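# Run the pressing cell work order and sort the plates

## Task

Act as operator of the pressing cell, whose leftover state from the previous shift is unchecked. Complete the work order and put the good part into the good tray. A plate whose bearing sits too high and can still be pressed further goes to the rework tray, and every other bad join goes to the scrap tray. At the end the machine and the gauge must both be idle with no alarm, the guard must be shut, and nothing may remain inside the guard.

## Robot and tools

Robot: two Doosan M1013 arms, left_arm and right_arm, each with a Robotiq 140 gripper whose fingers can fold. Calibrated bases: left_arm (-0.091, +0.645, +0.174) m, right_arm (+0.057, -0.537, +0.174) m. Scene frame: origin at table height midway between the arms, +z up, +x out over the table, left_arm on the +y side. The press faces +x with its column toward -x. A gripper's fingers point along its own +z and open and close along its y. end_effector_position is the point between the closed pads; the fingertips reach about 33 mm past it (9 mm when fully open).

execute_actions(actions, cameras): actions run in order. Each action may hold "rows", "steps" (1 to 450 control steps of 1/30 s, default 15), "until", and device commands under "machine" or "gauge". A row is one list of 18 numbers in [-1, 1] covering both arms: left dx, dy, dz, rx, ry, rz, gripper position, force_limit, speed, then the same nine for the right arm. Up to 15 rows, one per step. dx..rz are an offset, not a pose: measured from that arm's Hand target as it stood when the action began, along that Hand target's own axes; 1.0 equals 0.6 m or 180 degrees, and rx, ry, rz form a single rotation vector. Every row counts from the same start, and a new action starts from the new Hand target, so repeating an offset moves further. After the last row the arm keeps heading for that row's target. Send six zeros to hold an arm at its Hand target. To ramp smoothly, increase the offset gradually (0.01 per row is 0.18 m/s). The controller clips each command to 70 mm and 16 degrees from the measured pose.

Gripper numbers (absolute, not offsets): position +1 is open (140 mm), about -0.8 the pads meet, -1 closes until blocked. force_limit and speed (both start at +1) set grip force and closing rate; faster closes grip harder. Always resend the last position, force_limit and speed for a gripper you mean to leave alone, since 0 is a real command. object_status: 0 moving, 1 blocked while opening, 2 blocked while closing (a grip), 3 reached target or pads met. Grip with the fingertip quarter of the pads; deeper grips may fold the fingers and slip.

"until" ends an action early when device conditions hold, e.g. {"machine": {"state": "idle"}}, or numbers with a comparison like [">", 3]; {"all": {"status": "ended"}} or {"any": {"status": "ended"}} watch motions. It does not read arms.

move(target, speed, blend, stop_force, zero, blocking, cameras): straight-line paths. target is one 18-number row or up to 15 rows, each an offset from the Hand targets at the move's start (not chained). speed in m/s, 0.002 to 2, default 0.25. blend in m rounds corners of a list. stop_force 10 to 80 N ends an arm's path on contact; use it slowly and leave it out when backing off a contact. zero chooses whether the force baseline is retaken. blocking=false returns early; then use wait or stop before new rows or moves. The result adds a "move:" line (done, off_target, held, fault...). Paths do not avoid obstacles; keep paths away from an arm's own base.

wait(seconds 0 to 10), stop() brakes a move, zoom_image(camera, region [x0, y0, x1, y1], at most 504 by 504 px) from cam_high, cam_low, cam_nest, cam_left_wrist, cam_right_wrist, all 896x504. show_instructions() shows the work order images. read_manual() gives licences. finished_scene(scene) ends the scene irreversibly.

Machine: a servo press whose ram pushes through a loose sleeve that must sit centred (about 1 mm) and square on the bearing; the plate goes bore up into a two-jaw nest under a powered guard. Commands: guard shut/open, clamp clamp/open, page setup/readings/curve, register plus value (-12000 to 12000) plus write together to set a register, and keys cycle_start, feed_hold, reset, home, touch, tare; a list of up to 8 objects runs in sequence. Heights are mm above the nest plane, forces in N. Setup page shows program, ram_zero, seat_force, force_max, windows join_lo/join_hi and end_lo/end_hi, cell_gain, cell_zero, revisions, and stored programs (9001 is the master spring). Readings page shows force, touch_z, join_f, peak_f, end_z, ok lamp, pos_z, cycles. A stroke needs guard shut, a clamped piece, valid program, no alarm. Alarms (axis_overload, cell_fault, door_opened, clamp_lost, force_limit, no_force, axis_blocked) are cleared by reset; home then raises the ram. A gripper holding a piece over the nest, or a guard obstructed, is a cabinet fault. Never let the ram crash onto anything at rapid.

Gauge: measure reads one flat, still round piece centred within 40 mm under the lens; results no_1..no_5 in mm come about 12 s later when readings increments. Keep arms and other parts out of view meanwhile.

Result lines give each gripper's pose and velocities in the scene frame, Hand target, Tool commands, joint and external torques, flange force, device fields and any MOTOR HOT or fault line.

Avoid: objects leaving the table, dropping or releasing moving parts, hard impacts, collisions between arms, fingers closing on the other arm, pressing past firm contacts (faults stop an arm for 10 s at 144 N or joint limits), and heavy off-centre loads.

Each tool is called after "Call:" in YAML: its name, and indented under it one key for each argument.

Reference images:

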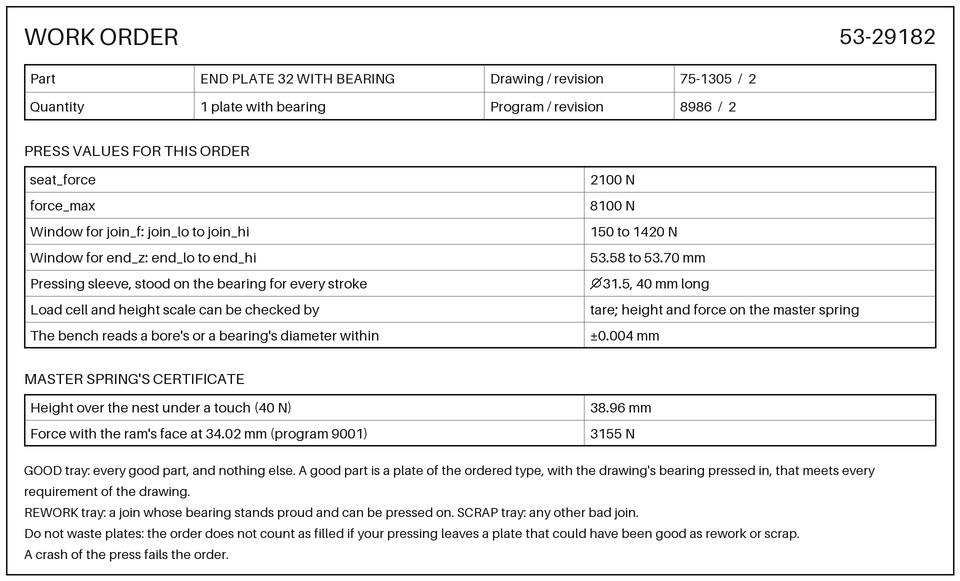

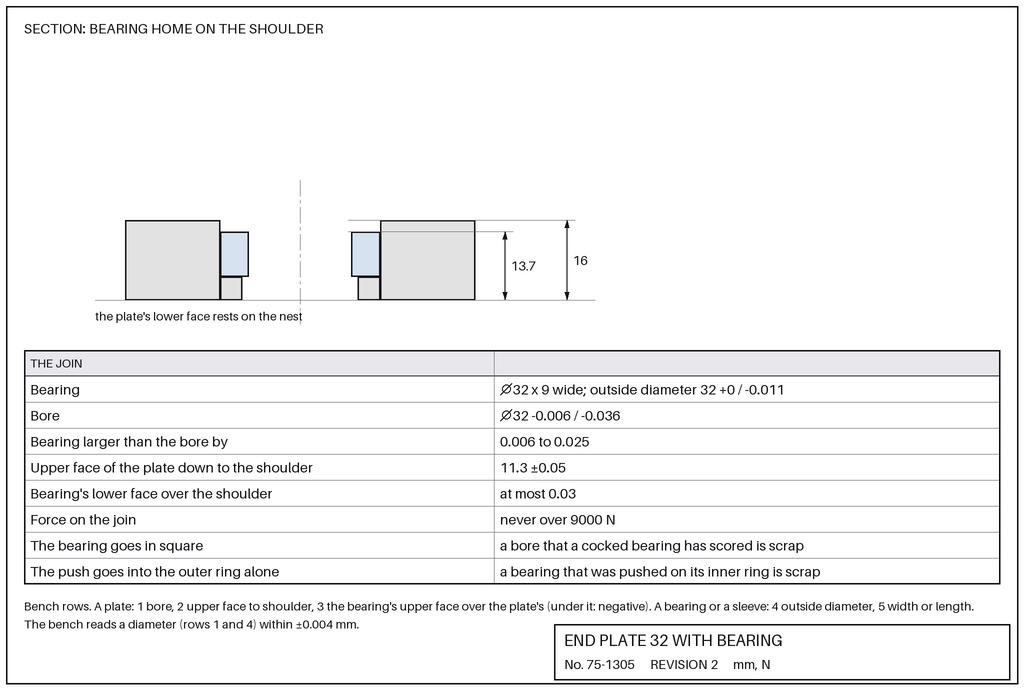

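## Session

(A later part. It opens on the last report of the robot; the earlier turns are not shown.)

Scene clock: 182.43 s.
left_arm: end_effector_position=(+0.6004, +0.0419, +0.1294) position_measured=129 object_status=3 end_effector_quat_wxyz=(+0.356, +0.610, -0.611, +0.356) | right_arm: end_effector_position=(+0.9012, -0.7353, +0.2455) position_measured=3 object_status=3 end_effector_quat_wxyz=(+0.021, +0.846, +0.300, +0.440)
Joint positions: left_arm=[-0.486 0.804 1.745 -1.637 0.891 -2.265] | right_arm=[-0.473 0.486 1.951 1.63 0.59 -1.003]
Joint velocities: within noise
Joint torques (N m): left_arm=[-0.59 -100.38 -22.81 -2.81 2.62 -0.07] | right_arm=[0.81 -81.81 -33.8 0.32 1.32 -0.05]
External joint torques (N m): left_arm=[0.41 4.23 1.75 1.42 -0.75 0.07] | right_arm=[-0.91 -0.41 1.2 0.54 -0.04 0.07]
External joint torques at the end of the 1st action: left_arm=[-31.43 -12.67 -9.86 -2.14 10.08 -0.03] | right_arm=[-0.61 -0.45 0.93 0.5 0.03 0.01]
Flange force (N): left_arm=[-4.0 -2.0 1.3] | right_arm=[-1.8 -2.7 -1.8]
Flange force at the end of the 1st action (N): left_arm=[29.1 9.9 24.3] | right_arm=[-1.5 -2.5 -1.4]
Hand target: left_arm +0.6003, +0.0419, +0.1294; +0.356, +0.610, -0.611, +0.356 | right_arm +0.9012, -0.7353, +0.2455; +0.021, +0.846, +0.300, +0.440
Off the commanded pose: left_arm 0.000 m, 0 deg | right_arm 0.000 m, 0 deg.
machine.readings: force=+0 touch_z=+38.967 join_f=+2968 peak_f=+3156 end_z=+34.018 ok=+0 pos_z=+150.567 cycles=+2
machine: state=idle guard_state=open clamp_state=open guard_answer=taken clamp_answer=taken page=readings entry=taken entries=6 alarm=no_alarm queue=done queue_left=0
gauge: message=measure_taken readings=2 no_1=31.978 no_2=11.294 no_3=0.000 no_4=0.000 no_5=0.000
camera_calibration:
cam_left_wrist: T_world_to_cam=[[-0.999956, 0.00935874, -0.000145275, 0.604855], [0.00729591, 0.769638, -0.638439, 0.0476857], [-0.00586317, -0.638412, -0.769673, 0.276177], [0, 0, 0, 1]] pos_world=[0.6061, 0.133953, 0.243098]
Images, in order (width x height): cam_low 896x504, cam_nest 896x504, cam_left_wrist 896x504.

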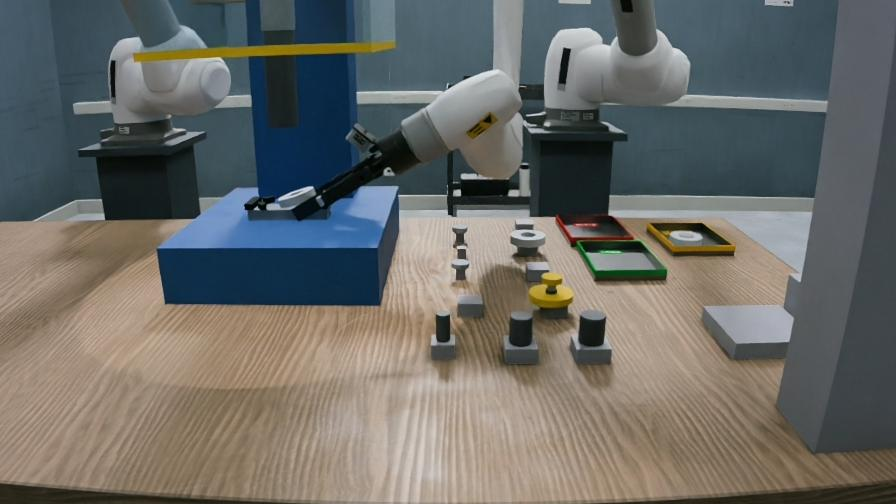

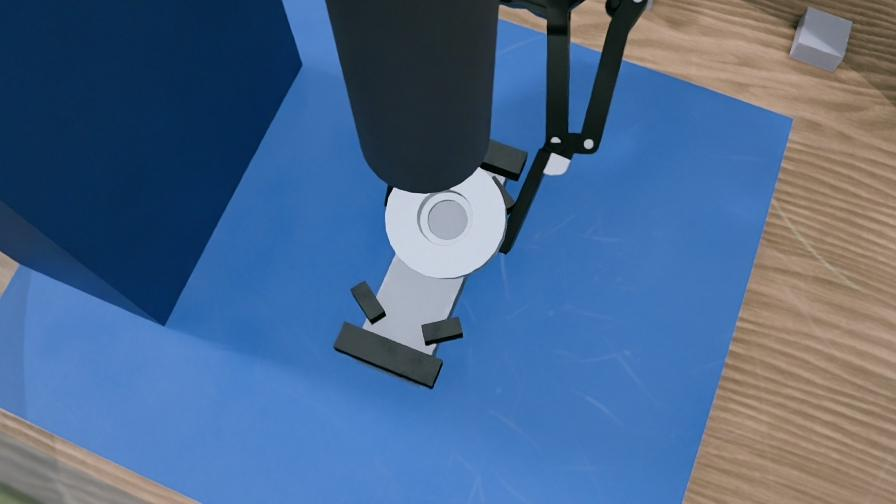

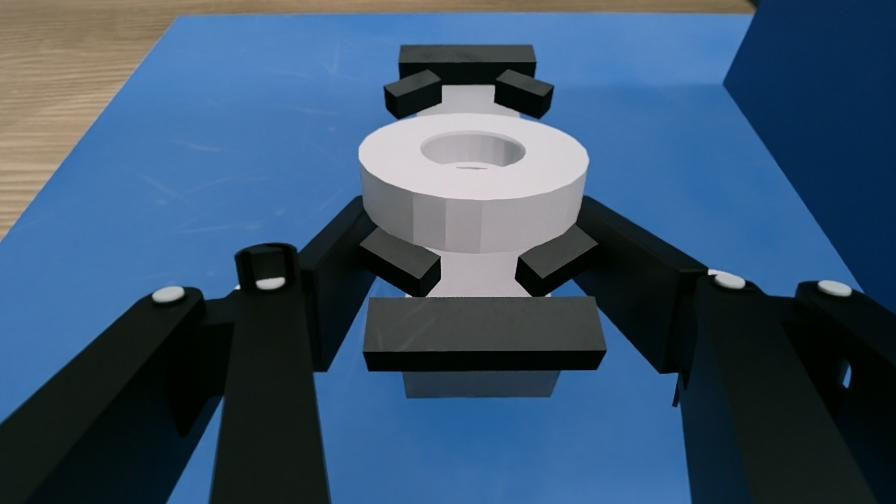

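Call:
execute_actions:
  actions:
    - {"rows":[[0,0,0,0,0,0,0.14,0,-1,0,0,0,0,0,0,1,1,1]],"steps":30}
  cameras: ["cam_left_wrist","cam_low"]

Call:
zoom_image:
  camera: "cam_low"
  region: [200, 140, 400, 260]

Scene clock: 184.00 s.
left_arm: end_effector_position=(+0.6003, +0.0419, +0.1295) position_measured=112 object_status=3 end_effector_quat_wxyz=(+0.356, +0.610, -0.611, +0.356) | right_arm: end_effector_position=(+0.9012, -0.7353, +0.2455) position_measured=3 object_status=3 end_effector_quat_wxyz=(+0.021, +0.846, +0.300, +0.440)
Joint positions: left_arm=[-0.486 0.804 1.745 -1.637 0.891 -2.265] | right_arm=[-0.473 0.486 1.951 1.63 0.59 -1.003]
Joint velocities: within noise
Joint torques (N m): left_arm=[0.88 -97.04 -19.78 -1.74 1.87 -0.12] | right_arm=[0.82 -81.88 -33.65 0.32 1.27 -0.03]
External joint torques (N m): left_arm=[-1.08 1.11 -1.15 0.37 0 0.12] | right_arm=[-0.91 0.18 1.31 0.53 0 0.04]
Flange force (N): left_arm=[0.0 -3.0 2.8] | right_arm=[-2.4 -2.7 -1.1]
Hand target: left_arm +0.6003, +0.0419, +0.1294; +0.356, +0.610, -0.611, +0.356 | right_arm +0.9012, -0.7353, +0.2455; +0.021, +0.846, +0.300, +0.440
Off the commanded pose: left_arm 0.000 m, 0 deg | right_arm 0.000 m, 0 deg.
machine.readings: force=+0 touch_z=+38.967 join_f=+2968 peak_f=+3156 end_z=+34.018 ok=+0 pos_z=+150.567 cycles=+2
machine: state=idle guard_state=open clamp_state=open guard_answer=taken clamp_answer=taken page=readings entry=taken entries=6 alarm=no_alarm queue=done queue_left=0
gauge: message=measure_taken readings=2 no_1=31.978 no_2=11.294 no_3=0.000 no_4=0.000 no_5=0.000
camera_calibration:
cam_left_wrist: T_world_to_cam=[[-0.999956, 0.00935874, -0.000145275, 0.604855], [0.00729591, 0.769638, -0.638439, 0.0476857], [-0.00586317, -0.638412, -0.769673, 0.276177], [0, 0, 0, 1]] pos_world=[0.6061, 0.133953, 0.243098]
Images, in order (width x height): cam_low 896x504, cam_left_wrist 896x504.

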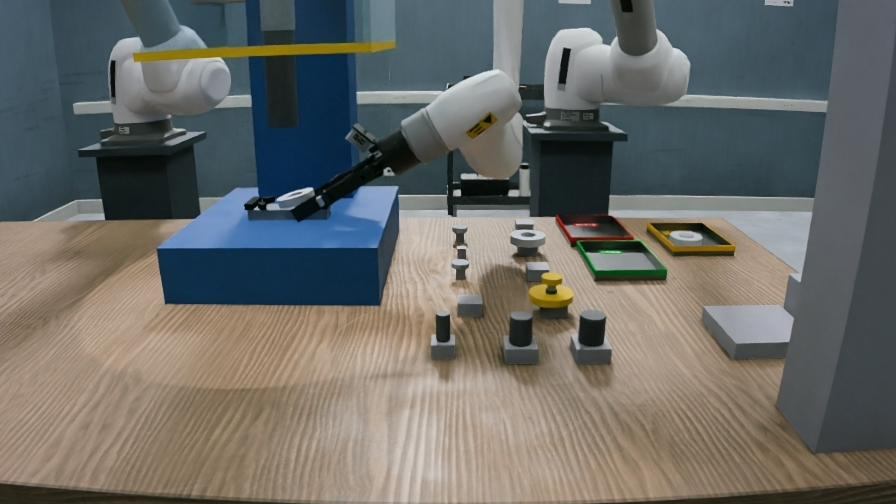

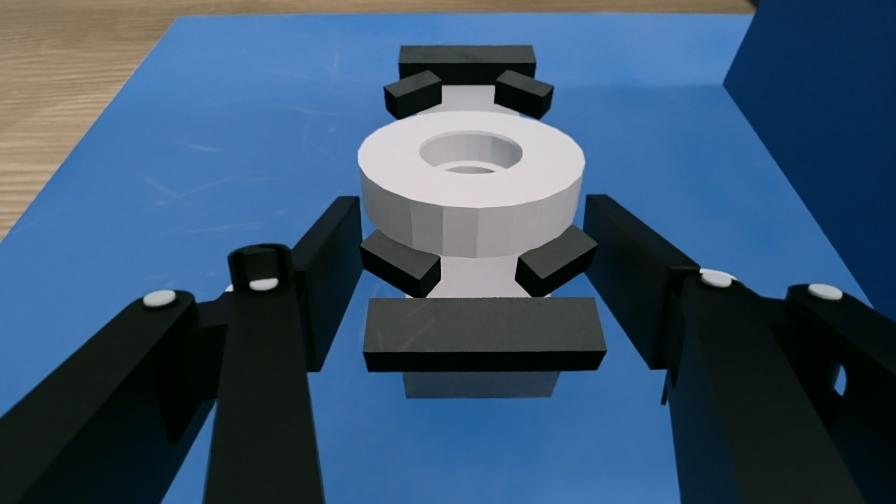

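Scaled by 2.520 from the camera's 896x504 image, which has a finer 1280x720 frame.

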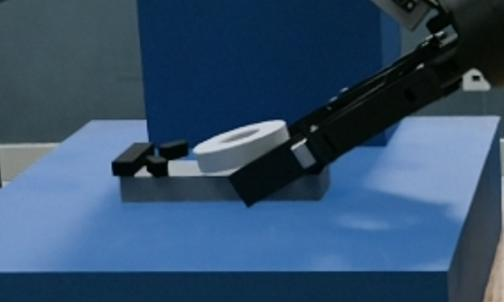

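Call:
move:
  target: [0.0487,0,-0.012,0,0,0,0.14,0,-1,0,0,0,0,0,0,1,1,1]
  speed: 0.04
  cameras: ["cam_left_wrist","cam_low"]

Call:
zoom_image:
  camera: "cam_low"
  region: [200, 140, 400, 260]

Scene clock: 186.00 s.
left_arm: end_effector_position=(+0.6003, +0.0338, +0.1583) position_measured=112 object_status=3 end_effector_quat_wxyz=(+0.356, +0.610, -0.611, +0.356) | right_arm: end_effector_position=(+0.9012, -0.7353, +0.2455) position_measured=3 object_status=3 end_effector_quat_wxyz=(+0.021, +0.846, +0.300, +0.440)
Joint positions: left_arm=[-0.495 0.768 1.739 -1.612 0.883 -2.318] | right_arm=[-0.473 0.486 1.951 1.63 0.59 -1.003]
Joint velocities: within noise
Joint torques (N m): left_arm=[0.86 -95.25 -21.35 -1.79 1.76 0.28] | right_arm=[0.53 -81.69 -33.65 0.34 1.27 -0.04]
External joint torques (N m): left_arm=[-0.47 0.56 -1.03 0.43 0.01 -0.28] | right_arm=[-0.58 -0.2 1.27 0.5 0.01 0.06]
Flange force (N): left_arm=[1.0 -3.3 1.4] | right_arm=[-1.7 -2.9 -1.3]
Hand target: left_arm +0.6003, +0.0338, +0.1584; +0.356, +0.610, -0.611, +0.356 | right_arm +0.9012, -0.7353, +0.2455; +0.021, +0.846, +0.300, +0.440
Off the commanded pose: left_arm 0.000 m, 0 deg | right_arm 0.000 m, 0 deg.
machine.readings: force=+0 touch_z=+38.967 join_f=+2968 peak_f=+3156 end_z=+34.018 ok=+0 pos_z=+150.567 cycles=+2
machine: state=idle guard_state=open clamp_state=open guard_answer=taken clamp_answer=taken page=readings entry=taken entries=6 alarm=no_alarm queue=done queue_left=0
gauge: message=measure_taken readings=2 no_1=31.978 no_2=11.294 no_3=0.000 no_4=0.000 no_5=0.000
move: done
camera_calibration:
cam_left_wrist: T_world_to_cam=[[-0.999956, 0.00935874, -0.000145275, 0.604935], [0.00729591, 0.769638, -0.638439, 0.0723707], [-0.00586317, -0.638412, -0.769673, 0.293249], [0, 0, 0, 1]] pos_world=[0.6061, 0.125853, 0.271998]
Images, in order (width x height): cam_low 896x504, cam_left_wrist 896x504.

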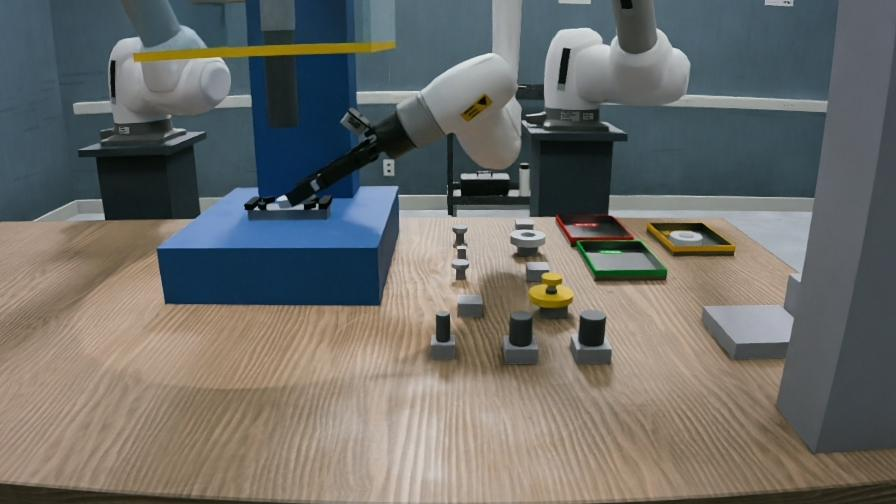

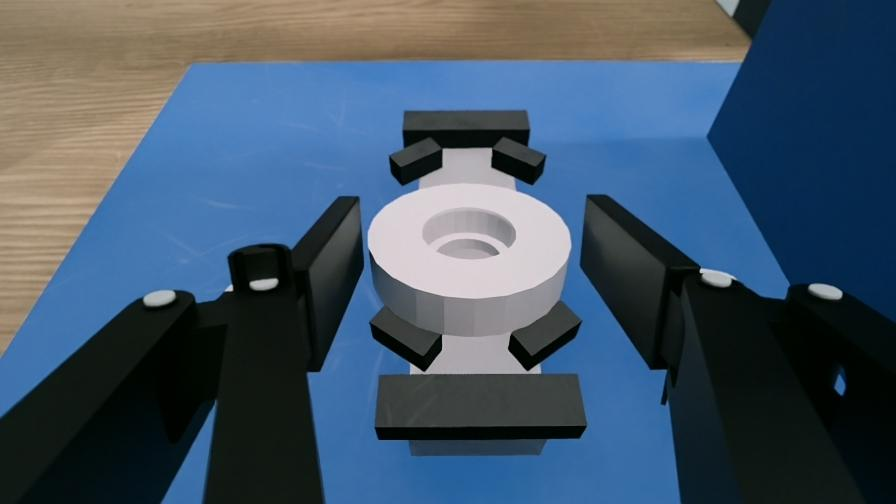

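Scaled by 2.520 from the camera's 896x504 image, which has a finer 1280x720 frame.

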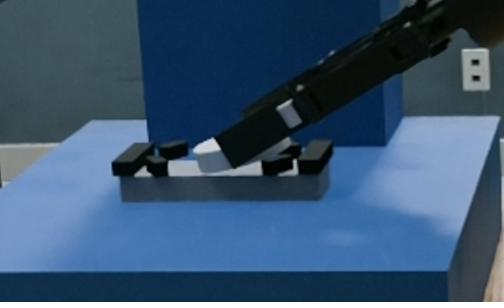

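Call:
execute_actions:
  actions:
    - {"rows":[[0,0,0,0,0,0,-1,-1,-1,0,0,0,0,0,0,1,1,1]],"steps":40}
  cameras: ["cam_left_wrist"]

Scene clock: 188.17 s.
left_arm: end_effector_position=(+0.6003, +0.0338, +0.1584) position_measured=125 object_status=2 end_effector_quat_wxyz=(+0.356, +0.610, -0.611, +0.356) | right_arm: end_effector_position=(+0.9012, -0.7353, +0.2455) position_measured=3 object_status=3 end_effector_quat_wxyz=(+0.021, +0.846, +0.300, +0.440)
Joint positions: left_arm=[-0.496 0.768 1.739 -1.611 0.883 -2.318] | right_arm=[-0.473 0.486 1.951 1.63 0.59 -1.003]
Joint velocities: within noise
Joint torques (N m): left_arm=[0 -94.23 -20.56 -1.53 1.64 -0.17] | right_arm=[0.67 -81.97 -33.67 0.32 1.29 -0.06]
External joint torques (N m): left_arm=[0.07 -0.71 -1.89 0.16 0.14 0.16] | right_arm=[-0.55 -0.25 1.1 0.52 0 0.07]
Flange force (N): left_arm=[1.2 -3.3 0.6] | right_arm=[-1.5 -2.7 -1.2]
Hand target: left_arm +0.6003, +0.0338, +0.1584; +0.356, +0.610, -0.611, +0.356 | right_arm +0.9012, -0.7353, +0.2455; +0.021, +0.846, +0.300, +0.440
Off the commanded pose: left_arm 0.000 m, 0 deg | right_arm 0.000 m, 0 deg.
machine.readings: force=+0 touch_z=+38.967 join_f=+2968 peak_f=+3156 end_z=+34.018 ok=+0 pos_z=+150.567 cycles=+2
machine: state=idle guard_state=open clamp_state=open guard_answer=taken clamp_answer=taken page=readings entry=taken entries=6 alarm=no_alarm queue=done queue_left=0
gauge: message=measure_taken readings=2 no_1=31.978 no_2=11.294 no_3=0.000 no_4=0.000 no_5=0.000
camera_calibration:
cam_left_wrist: T_world_to_cam=[[-0.999956, 0.00935874, -0.000145275, 0.604935], [0.00729591, 0.769638, -0.638439, 0.0724345], [-0.00586317, -0.638412, -0.769673, 0.293326], [0, 0, 0, 1]] pos_world=[0.6061, 0.125853, 0.272098]
Images, in order (width x height): cam_left_wrist 896x504.

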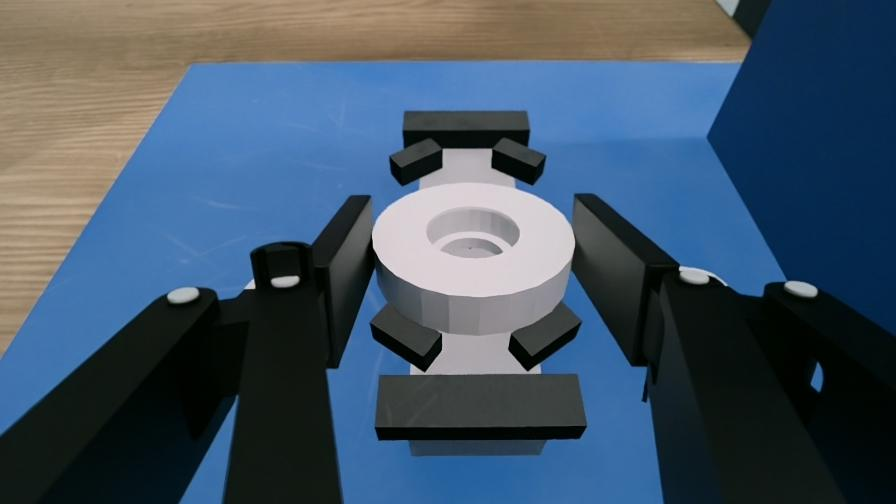

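Call:
move:
  target:
    - [0.0173,0,-0.01,0,0,0,-1,-1,-1,0,0,0,0,0,0,1,1,1]
    - [0.0263,0,0.0056,0,0,0,-1,-1,-1,0,0,0,0,0,0,1,1,1]
  speed: 0.04
  cameras: ["cam_left_wrist","cam_low"]

Call:
zoom_image:
  camera: "cam_low"
  region: [200, 140, 400, 260]

Scene clock: 189.60 s.
left_arm: end_effector_position=(+0.6003, +0.0232, +0.1705) position_measured=125 object_status=2 end_effector_quat_wxyz=(+0.356, +0.610, -0.611, +0.356) | right_arm: end_effector_position=(+0.9012, -0.7353, +0.2455) position_measured=3 object_status=3 end_effector_quat_wxyz=(+0.021, +0.846, +0.300, +0.440)
Joint positions: left_arm=[-0.508 0.757 1.729 -1.604 0.875 -2.346] | right_arm=[-0.473 0.486 1.951 1.63 0.59 -1.003]
Joint velocities: within noise
Joint torques (N m): left_arm=[-0.16 -95.81 -21.54 -1.92 1.94 -0.21] | right_arm=[0.95 -81.86 -33.56 0.32 1.29 -0.01]
External joint torques (N m): left_arm=[0.5 1.12 -1.63 0.55 -0.21 0.21] | right_arm=[-0.72 -0.7 0.98 0.51 0 0.02]
Flange force (N): left_arm=[-0.4 -5.0 1.6] | right_arm=[-1.4 -2.7 -1.9]
Hand target: left_arm +0.6003, +0.0231, +0.1705; +0.356, +0.610, -0.611, +0.356 | right_arm +0.9012, -0.7353, +0.2455; +0.021, +0.846, +0.300, +0.440
Off the commanded pose: left_arm 0.000 m, 0 deg | right_arm 0.000 m, 0 deg.
machine.readings: force=+0 touch_z=+38.967 join_f=+2968 peak_f=+3156 end_z=+34.018 ok=+0 pos_z=+150.567 cycles=+2
machine: state=idle guard_state=open clamp_state=open guard_answer=taken clamp_answer=taken page=readings entry=taken entries=6 alarm=no_alarm queue=done queue_left=0
gauge: message=measure_taken readings=2 no_1=31.978 no_2=11.294 no_3=0.000 no_4=0.000 no_5=0.000
move: done
camera_calibration:
cam_left_wrist: T_world_to_cam=[[-0.999956, 0.00935874, -0.000145275, 0.604936], [0.00729591, 0.769638, -0.638439, 0.0882547], [-0.00586317, -0.638412, -0.769673, 0.295794], [0, 0, 0, 1]] pos_world=[0.606, 0.115253, 0.284098]
Images, in order (width x height): cam_low 896x504, cam_left_wrist 896x504.

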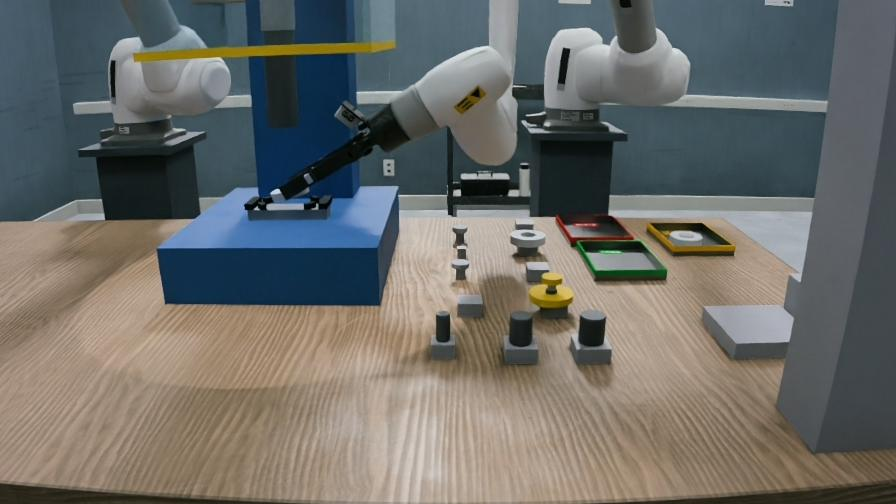

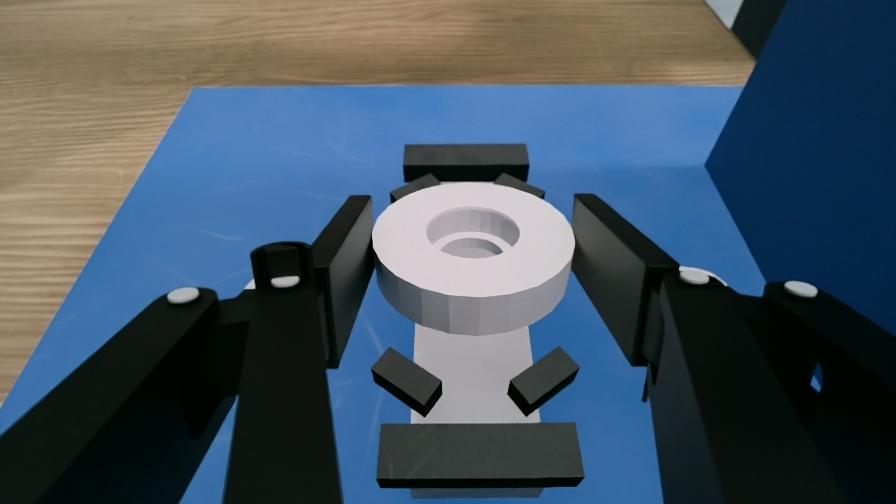

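Scaled by 2.520 from the camera's 896x504 image, which has a finer 1280x720 frame.

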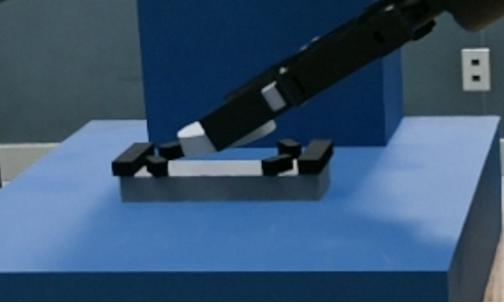

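Call:
move:
  target: [-0.0217,0,0.0125,0,0,0,-1,-1,-1,0,0,0,0,0,0,1,1,1]
  speed: 0.008
  stop_force: 10
  cameras: ["cam_left_wrist","cam_low"]

Call:
zoom_image:
  camera: "cam_low"
  region: [200, 140, 400, 260]

Scene clock: 192.57 s.
left_arm: end_effector_position=(+0.6003, +0.0230, +0.1555) position_measured=125 object_status=2 end_effector_quat_wxyz=(+0.356, +0.610, -0.611, +0.356) | right_arm: end_effector_position=(+0.9012, -0.7353, +0.2455) position_measured=3 object_status=3 end_effector_quat_wxyz=(+0.021, +0.846, +0.300, +0.440)
Joint positions: left_arm=[-0.508 0.776 1.729 -1.62 0.876 -2.32] | right_arm=[-0.473 0.486 1.951 1.63 0.59 -1.003]
Joint velocities: within noise
Joint torques (N m): left_arm=[0.82 -96.55 -21.7 -1.92 1.76 -0.11] | right_arm=[0.48 -81.94 -33.62 0.34 1.27 -0.02]
External joint torques (N m): left_arm=[-1.04 0.95 -0.9 0.52 0.02 0.1] | right_arm=[-0.34 -0.18 1.12 0.49 0.01 0.04]
Flange force (N): left_arm=[0.3 -2.6 2.3] | right_arm=[-1.5 -2.9 -1.0]
Hand target: left_arm +0.6003, +0.0230, +0.1555; +0.356, +0.610, -0.611, +0.356 | right_arm +0.9012, -0.7353, +0.2455; +0.021, +0.846, +0.300, +0.440
Off the commanded pose: left_arm 0.000 m, 0 deg | right_arm 0.000 m, 0 deg.
machine.readings: force=+0 touch_z=+38.967 join_f=+2968 peak_f=+3156 end_z=+34.018 ok=+0 pos_z=+150.567 cycles=+2
machine: state=idle guard_state=open clamp_state=open guard_answer=taken clamp_answer=taken page=readings entry=taken entries=6 alarm=no_alarm queue=done queue_left=0
gauge: message=measure_taken readings=2 no_1=31.978 no_2=11.294 no_3=0.000 no_4=0.000 no_5=0.000
move: done
camera_calibration:
cam_left_wrist: T_world_to_cam=[[-0.999956, 0.00935874, -0.000145275, 0.605036], [0.00729591, 0.769638, -0.638439, 0.0788313], [-0.00586317, -0.638412, -0.769673, 0.284122], [0, 0, 0, 1]] pos_world=[0.6061, 0.115053, 0.269098]
Images, in order (width x height): cam_low 896x504, cam_left_wrist 896x504.

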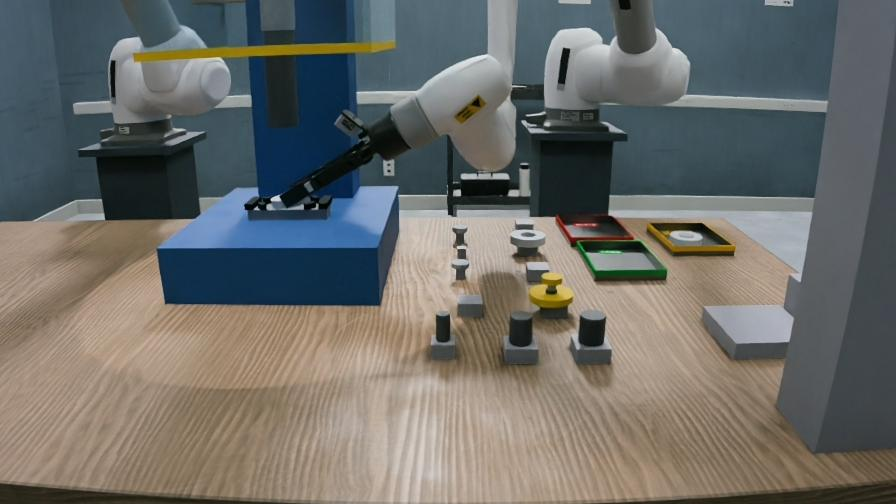

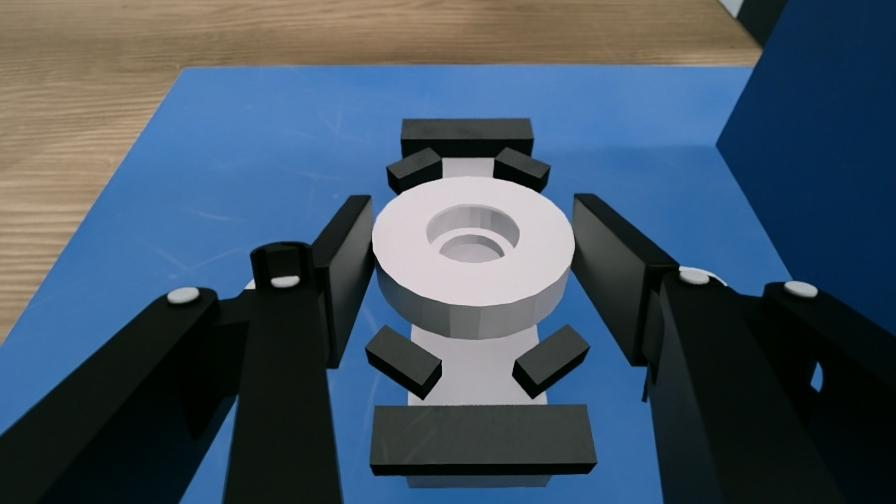

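Scaled by 2.520 from the camera's 896x504 image, which has a finer 1280x720 frame.

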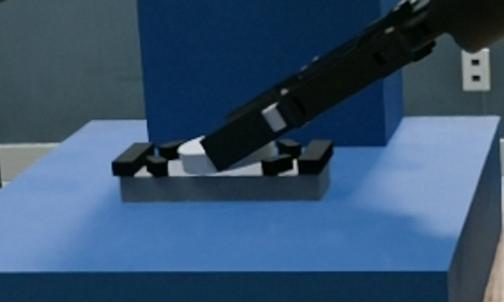

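Call:
move:
  target: [-0.013,0,0.0075,0,0,0,-1,-1,-1,0,0,0,0,0,0,1,1,1]
  speed: 0.006
  stop_force: 15
  cameras: ["cam_left_wrist","cam_low","cam_nest"]

Call:
zoom_image:
  camera: "cam_low"
  region: [200, 140, 400, 260]

Scene clock: 195.10 s.
left_arm: end_effector_position=(+0.6003, +0.0229, +0.1465) position_measured=125 object_status=2 end_effector_quat_wxyz=(+0.356, +0.610, -0.611, +0.356) | right_arm: end_effector_position=(+0.9012, -0.7353, +0.2455) position_measured=3 object_status=3 end_effector_quat_wxyz=(+0.021, +0.846, +0.300, +0.440)
Joint positions: left_arm=[-0.508 0.788 1.729 -1.63 0.876 -2.305] | right_arm=[-0.473 0.486 1.951 1.63 0.59 -1.003]
Joint velocities: within noise
Joint torques (N m): left_arm=[0.07 -83.83 -15.36 0.21 -1.66 -0.14] | right_arm=[0.61 -81.9 -33.71 0.35 1.28 -0.02]
External joint torques (N m): left_arm=[-0.01 -12.25 -6.82 -1.61 3.46 0.14] | right_arm=[-0.48 -0.12 1.11 0.48 0 0.03]
Flange force (N): left_arm=[11.8 -1.6 -6.9] | right_arm=[-1.6 -2.7 -1.0]
Hand target: left_arm +0.6003, +0.0229, +0.1465; +0.356, +0.610, -0.611, +0.356 | right_arm +0.9012, -0.7353, +0.2455; +0.021, +0.846, +0.300, +0.440
Off the commanded pose: left_arm 0.000 m, 0 deg | right_arm 0.000 m, 0 deg.
machine.readings: force=+0 touch_z=+38.967 join_f=+2968 peak_f=+3156 end_z=+34.018 ok=+0 pos_z=+150.567 cycles=+2
machine: state=idle guard_state=open clamp_state=open guard_answer=taken clamp_answer=taken page=readings entry=taken entries=6 alarm=no_alarm queue=done queue_left=0
gauge: message=measure_taken readings=2 no_1=31.978 no_2=11.294 no_3=0.000 no_4=0.000 no_5=0.000
move: done
camera_calibration:
cam_left_wrist: T_world_to_cam=[[-0.999956, 0.00935874, -0.000145275, 0.605036], [0.00729591, 0.769638, -0.638439, 0.0731623], [-0.00586317, -0.638412, -0.769673, 0.277131], [0, 0, 0, 1]] pos_world=[0.6061, 0.114953, 0.260098]
Images, in order (width x height): cam_low 896x504, cam_nest 896x504, cam_left_wrist 896x504.

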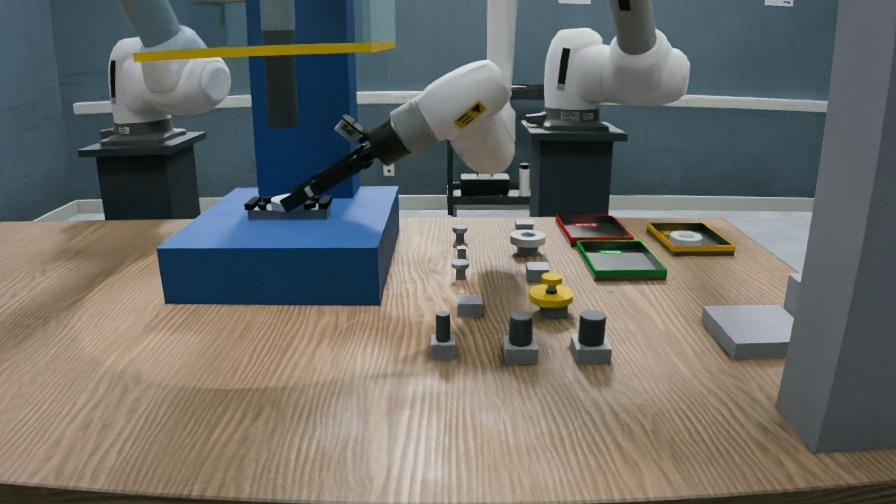

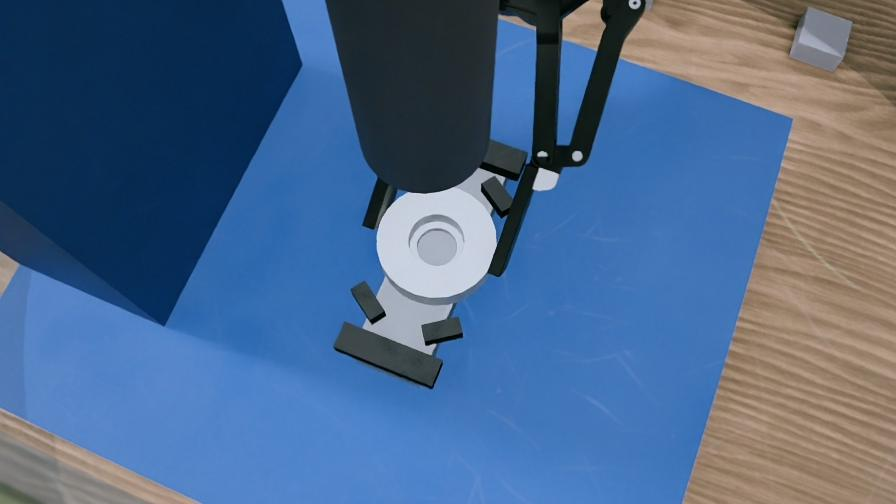

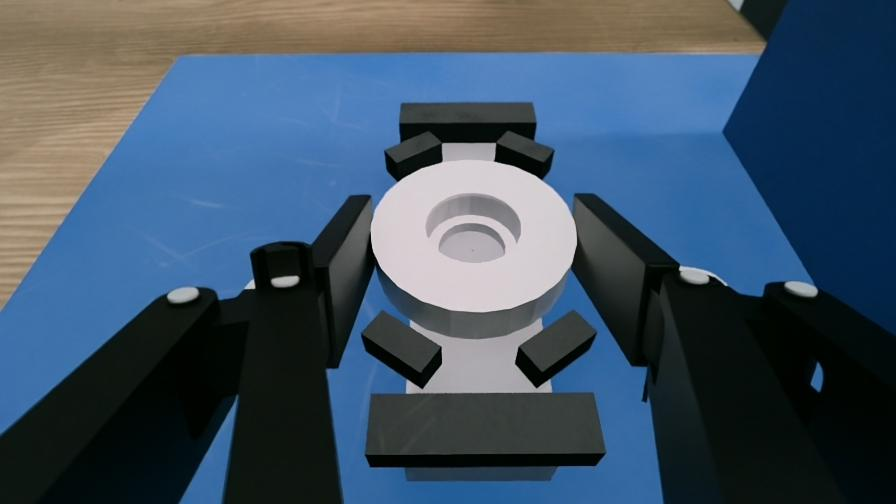

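Scaled by 2.520 from the camera's 896x504 image, which has a finer 1280x720 frame.

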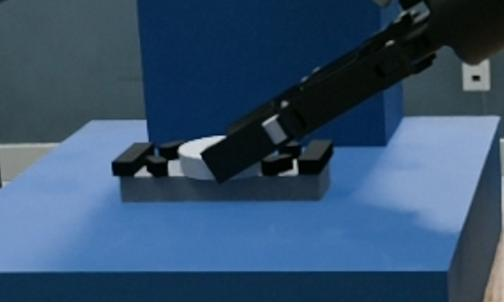

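Call:
execute_actions:
  actions:
    - {"rows":[[0.001,0,-0.0006,0,0,0,-1,-1,-1,0,0,0,0,0,0,1,1,1],[0.002,0,-0.0012,0,0,0,0.12,0,-1,0,0,0,0,0,0,1,1,1]],"steps":40}
  cameras: ["cam_left_wrist","cam_low","cam_nest"]

Call:
zoom_image:
  camera: "cam_low"
  region: [230, 170, 350, 240]

Call:
zoom_image:
  camera: "cam_nest"
  region: [320, 140, 570, 400]

Scene clock: 200.40 s.
left_arm: end_effector_position=(+0.6003, +0.0229, +0.1479) position_measured=114 object_status=3 end_effector_quat_wxyz=(+0.356, +0.610, -0.611, +0.356) | right_arm: end_effector_position=(+0.9012, -0.7353, +0.2455) position_measured=3 object_status=3 end_effector_quat_wxyz=(+0.021, +0.846, +0.300, +0.440)
Joint positions: left_arm=[-0.508 0.786 1.729 -1.628 0.876 -2.308] | right_arm=[-0.473 0.486 1.951 1.63 0.59 -1.003]
Joint velocities: within noise
Joint torques (N m): left_arm=[1.04 -96.94 -21.01 -1.76 1.79 -0.11] | right_arm=[0.47 -81.66 -33.67 0.33 1.28 -0.04]
External joint torques (N m): left_arm=[-1.26 0.95 -1.21 0.36 0.01 0.11] | right_arm=[-0.58 -0.53 1.04 0.53 0 0.05]
Flange force (N): left_arm=[0.4 -2.9 2.9] | right_arm=[-1.4 -2.8 -1.6]
Hand target: left_arm +0.6003, +0.0229, +0.1479; +0.356, +0.610, -0.611, +0.356 | right_arm +0.9012, -0.7353, +0.2455; +0.021, +0.846, +0.300, +0.440
Off the commanded pose: left_arm 0.000 m, 0 deg | right_arm 0.000 m, 0 deg.
machine.readings: force=+0 touch_z=+38.967 join_f=+2968 peak_f=+3156 end_z=+34.018 ok=+0 pos_z=+150.567 cycles=+2
machine: state=idle guard_state=open clamp_state=open guard_answer=taken clamp_answer=taken page=readings entry=taken entries=6 alarm=no_alarm queue=done queue_left=0
gauge: message=measure_taken readings=2 no_1=31.978 no_2=11.294 no_3=0.000 no_4=0.000 no_5=0.000
camera_calibration:
cam_left_wrist: T_world_to_cam=[[-0.999956, 0.00935912, -0.000145011, 0.604936], [0.00729641, 0.769679, -0.638389, 0.0740391], [-0.00586315, -0.638362, -0.769714, 0.278213], [0, 0, 0, 1]] pos_world=[0.606, 0.114953, 0.261498]
Images, in order (width x height): cam_low 896x504, cam_nest 896x504, cam_left_wrist 896x504.

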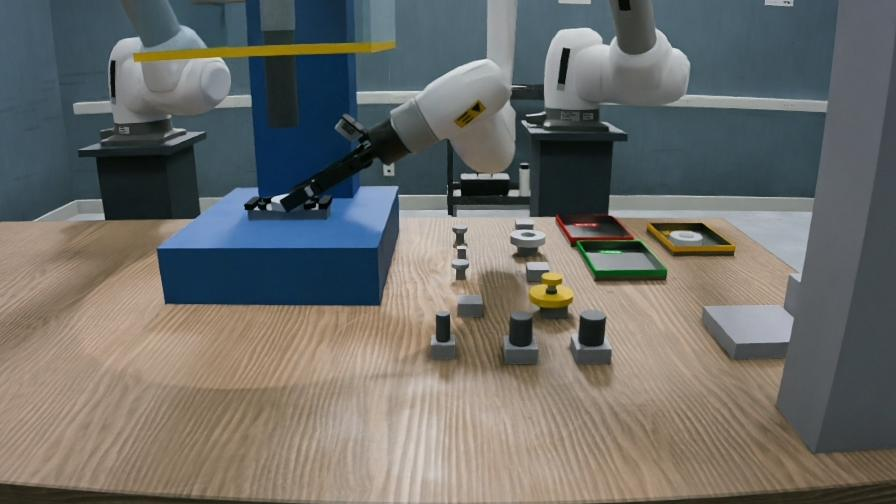

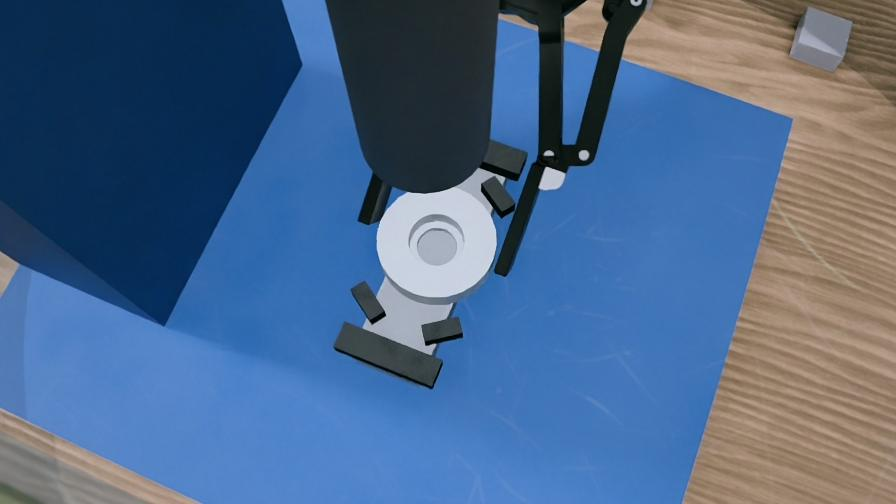

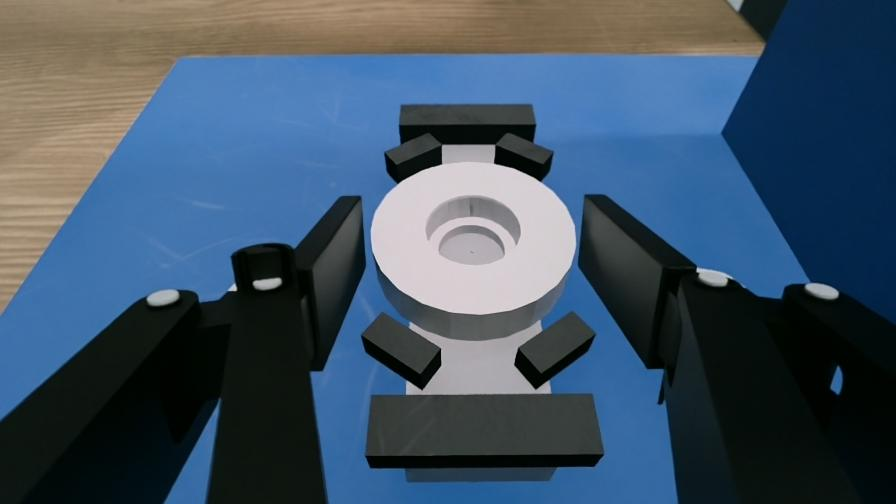

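Scaled by 4.200 from the camera's 896x504 image, which has a finer 1280x720 frame.

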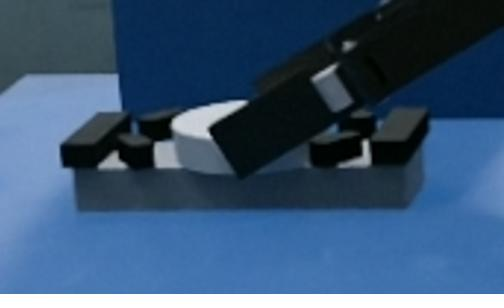

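Scaled by 1.938 from the camera's 896x504 image, which has a finer 1280x720 frame.

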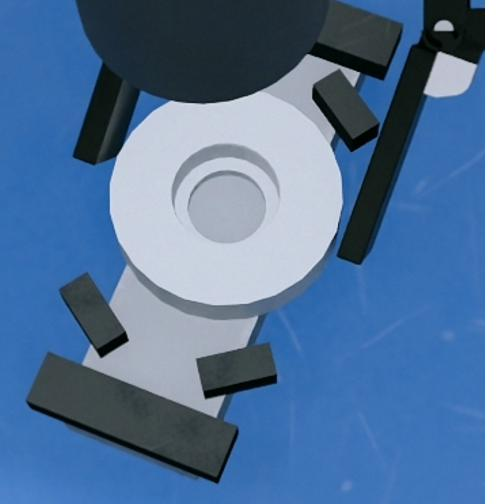

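Call:
move:
  target:
    - [0,0,-0.48,0,-0.004,0,0.12,0,-1,0,0,0,0,0,0,1,1,1]
    - [-0.3403,-0.1003,-0.5293,0,-0.004,0,-0.2,0,-1,0,0,0,0,0,0,1,1,1]
  speed: [0.15,0.25]
  blend: [0.05,0]
  cameras: ["cam_left_wrist","cam_nest"]

Call:
execute_actions:
  actions:
    - {"machine":{"clamp":"clamp"},"steps":3}
  cameras: []

Scene clock: 205.73 s.
left_arm: end_effector_position=(+0.6610, +0.3998, +0.1267) position_measured=154 object_status=0 end_effector_quat_wxyz=(+0.352, +0.613, -0.614, +0.352) | right_arm: end_effector_position=(+0.9012, -0.7353, +0.2455) position_measured=3 object_status=3 end_effector_quat_wxyz=(+0.021, +0.846, +0.300, +0.440)
Joint positions: left_arm=[-0.005 0.797 1.758 -1.25 1.144 -2.223] | right_arm=[-0.473 0.486 1.951 1.63 0.59 -1.003]
Joint velocities: within noise
Joint torques (N m): left_arm=[1.06 -95.24 -18.61 -0.92 1.93 -0.11] | right_arm=[0.85 -81.95 -33.74 0.31 1.29 -0.04]
External joint torques (N m): left_arm=[-0.92 0.83 -1.2 0.34 0 0.11] | right_arm=[-0.82 -0.58 1.07 0.54 -0.01 0.05]
Flange force (N): left_arm=[-0.7 -3.5 1.2] | right_arm=[-1.6 -2.7 -1.9]
Hand target: left_arm +0.6610, +0.3998, +0.1267; +0.352, +0.613, -0.614, +0.352 | right_arm +0.9012, -0.7353, +0.2455; +0.021, +0.846, +0.300, +0.440
Off the commanded pose: left_arm 0.000 m, 0 deg | right_arm 0.000 m, 0 deg.
machine.readings: force=+0 touch_z=+38.967 join_f=+2968 peak_f=+3156 end_z=+34.018 ok=+0 pos_z=+150.567 cycles=+2
machine: state=idle guard_state=open clamp_state=open guard_answer=taken clamp_answer=taken page=readings entry=taken entries=6 alarm=no_alarm queue=done queue_left=0
gauge: message=measure_taken readings=2 no_1=31.978 no_2=11.294 no_3=0.000 no_4=0.000 no_5=0.000
move: done
camera_calibration:
cam_left_wrist: T_world_to_cam=[[-0.999957, 0.0092967, -0.000104563, 0.662237], [0.00729558, 0.777645, -0.628662, -0.234405], [-0.00576316, -0.628635, -0.777679, 0.499968], [0, 0, 0, 1]] pos_world=[0.6668, 0.490425, 0.241522]
Images, in order (width x height): cam_nest 896x504, cam_left_wrist 896x504.

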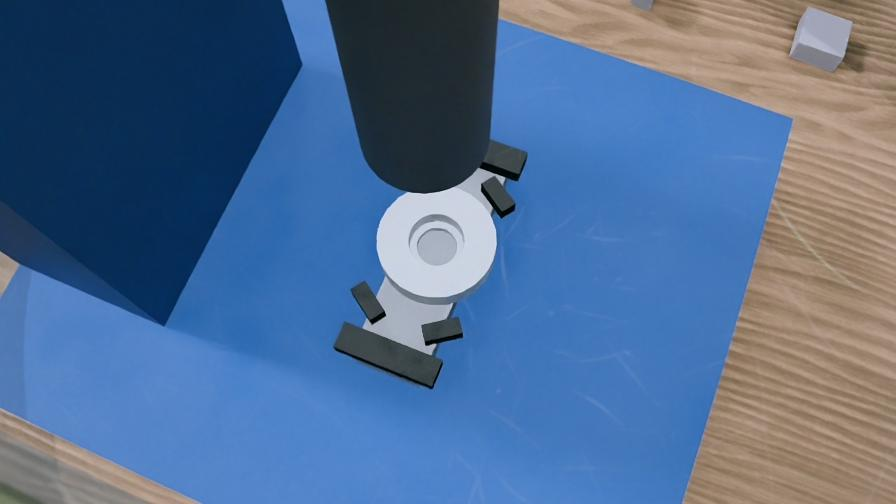

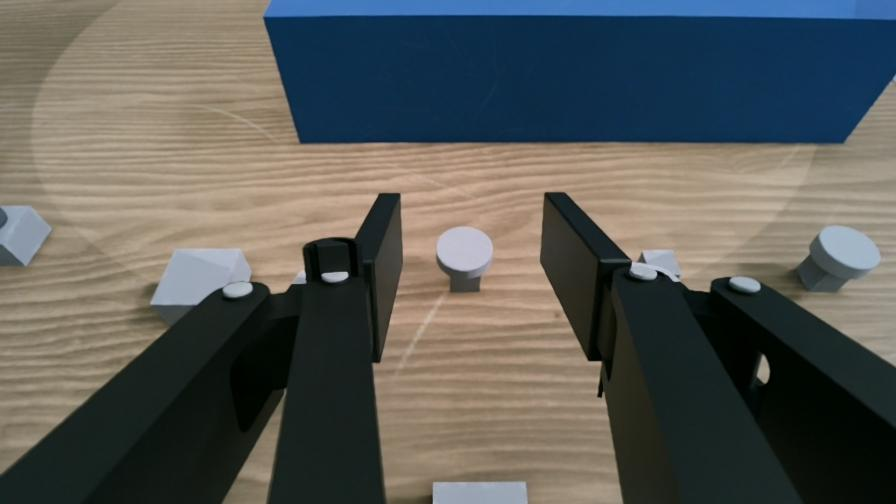

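Scene clock: 206.03 s.
left_arm: end_effector_position=(+0.6610, +0.3998, +0.1267) position_measured=154 object_status=3 end_effector_quat_wxyz=(+0.352, +0.613, -0.614, +0.352) | right_arm: end_effector_position=(+0.9012, -0.7353, +0.2455) position_measured=3 object_status=3 end_effector_quat_wxyz=(+0.021, +0.846, +0.300, +0.440)
Joint positions: left_arm=[-0.005 0.797 1.758 -1.25 1.144 -2.223] | right_arm=[-0.473 0.486 1.951 1.63 0.59 -1.003]
Joint velocities: within noise
Joint torques (N m): left_arm=[1.06 -95.52 -18.73 -0.95 1.91 -0.11] | right_arm=[0.66 -81.83 -33.8 0.35 1.3 -0.06]
External joint torques (N m): left_arm=[-1.37 1.25 -1.01 0.35 0.02 0.11] | right_arm=[-0.73 -0.23 1.24 0.5 -0.02 0.07]
Flange force (N): left_arm=[-0.9 -3.4 1.9] | right_arm=[-1.8 -2.8 -1.5]
Hand target: left_arm +0.6610, +0.3998, +0.1267; +0.352, +0.613, -0.614, +0.352 | right_arm +0.9012, -0.7353, +0.2455; +0.021, +0.846, +0.300, +0.440
Tool commands: left_gripper/position=-0.2 left_gripper/force_limit=+0.0 left_gripper/speed=-1.0 right_gripper/position=+1.0 right_gripper/force_limit=+1.0 right_gripper/speed=+1.0
Off the commanded pose: left_arm 0.000 m, 0 deg | right_arm 0.000 m, 0 deg.
machine.readings: force=+0 touch_z=+38.967 join_f=+2968 peak_f=+3156 end_z=+34.018 ok=+0 pos_z=+150.567 cycles=+2
machine: state=idle guard_state=open clamp_state=between guard_answer=taken clamp_answer=taken page=readings entry=taken entries=6 alarm=no_alarm queue=running queue_left=0
gauge: message=measure_taken readings=2 no_1=31.978 no_2=11.294 no_3=0.000 no_4=0.000 no_5=0.000
No camera images: "cameras" was empty.


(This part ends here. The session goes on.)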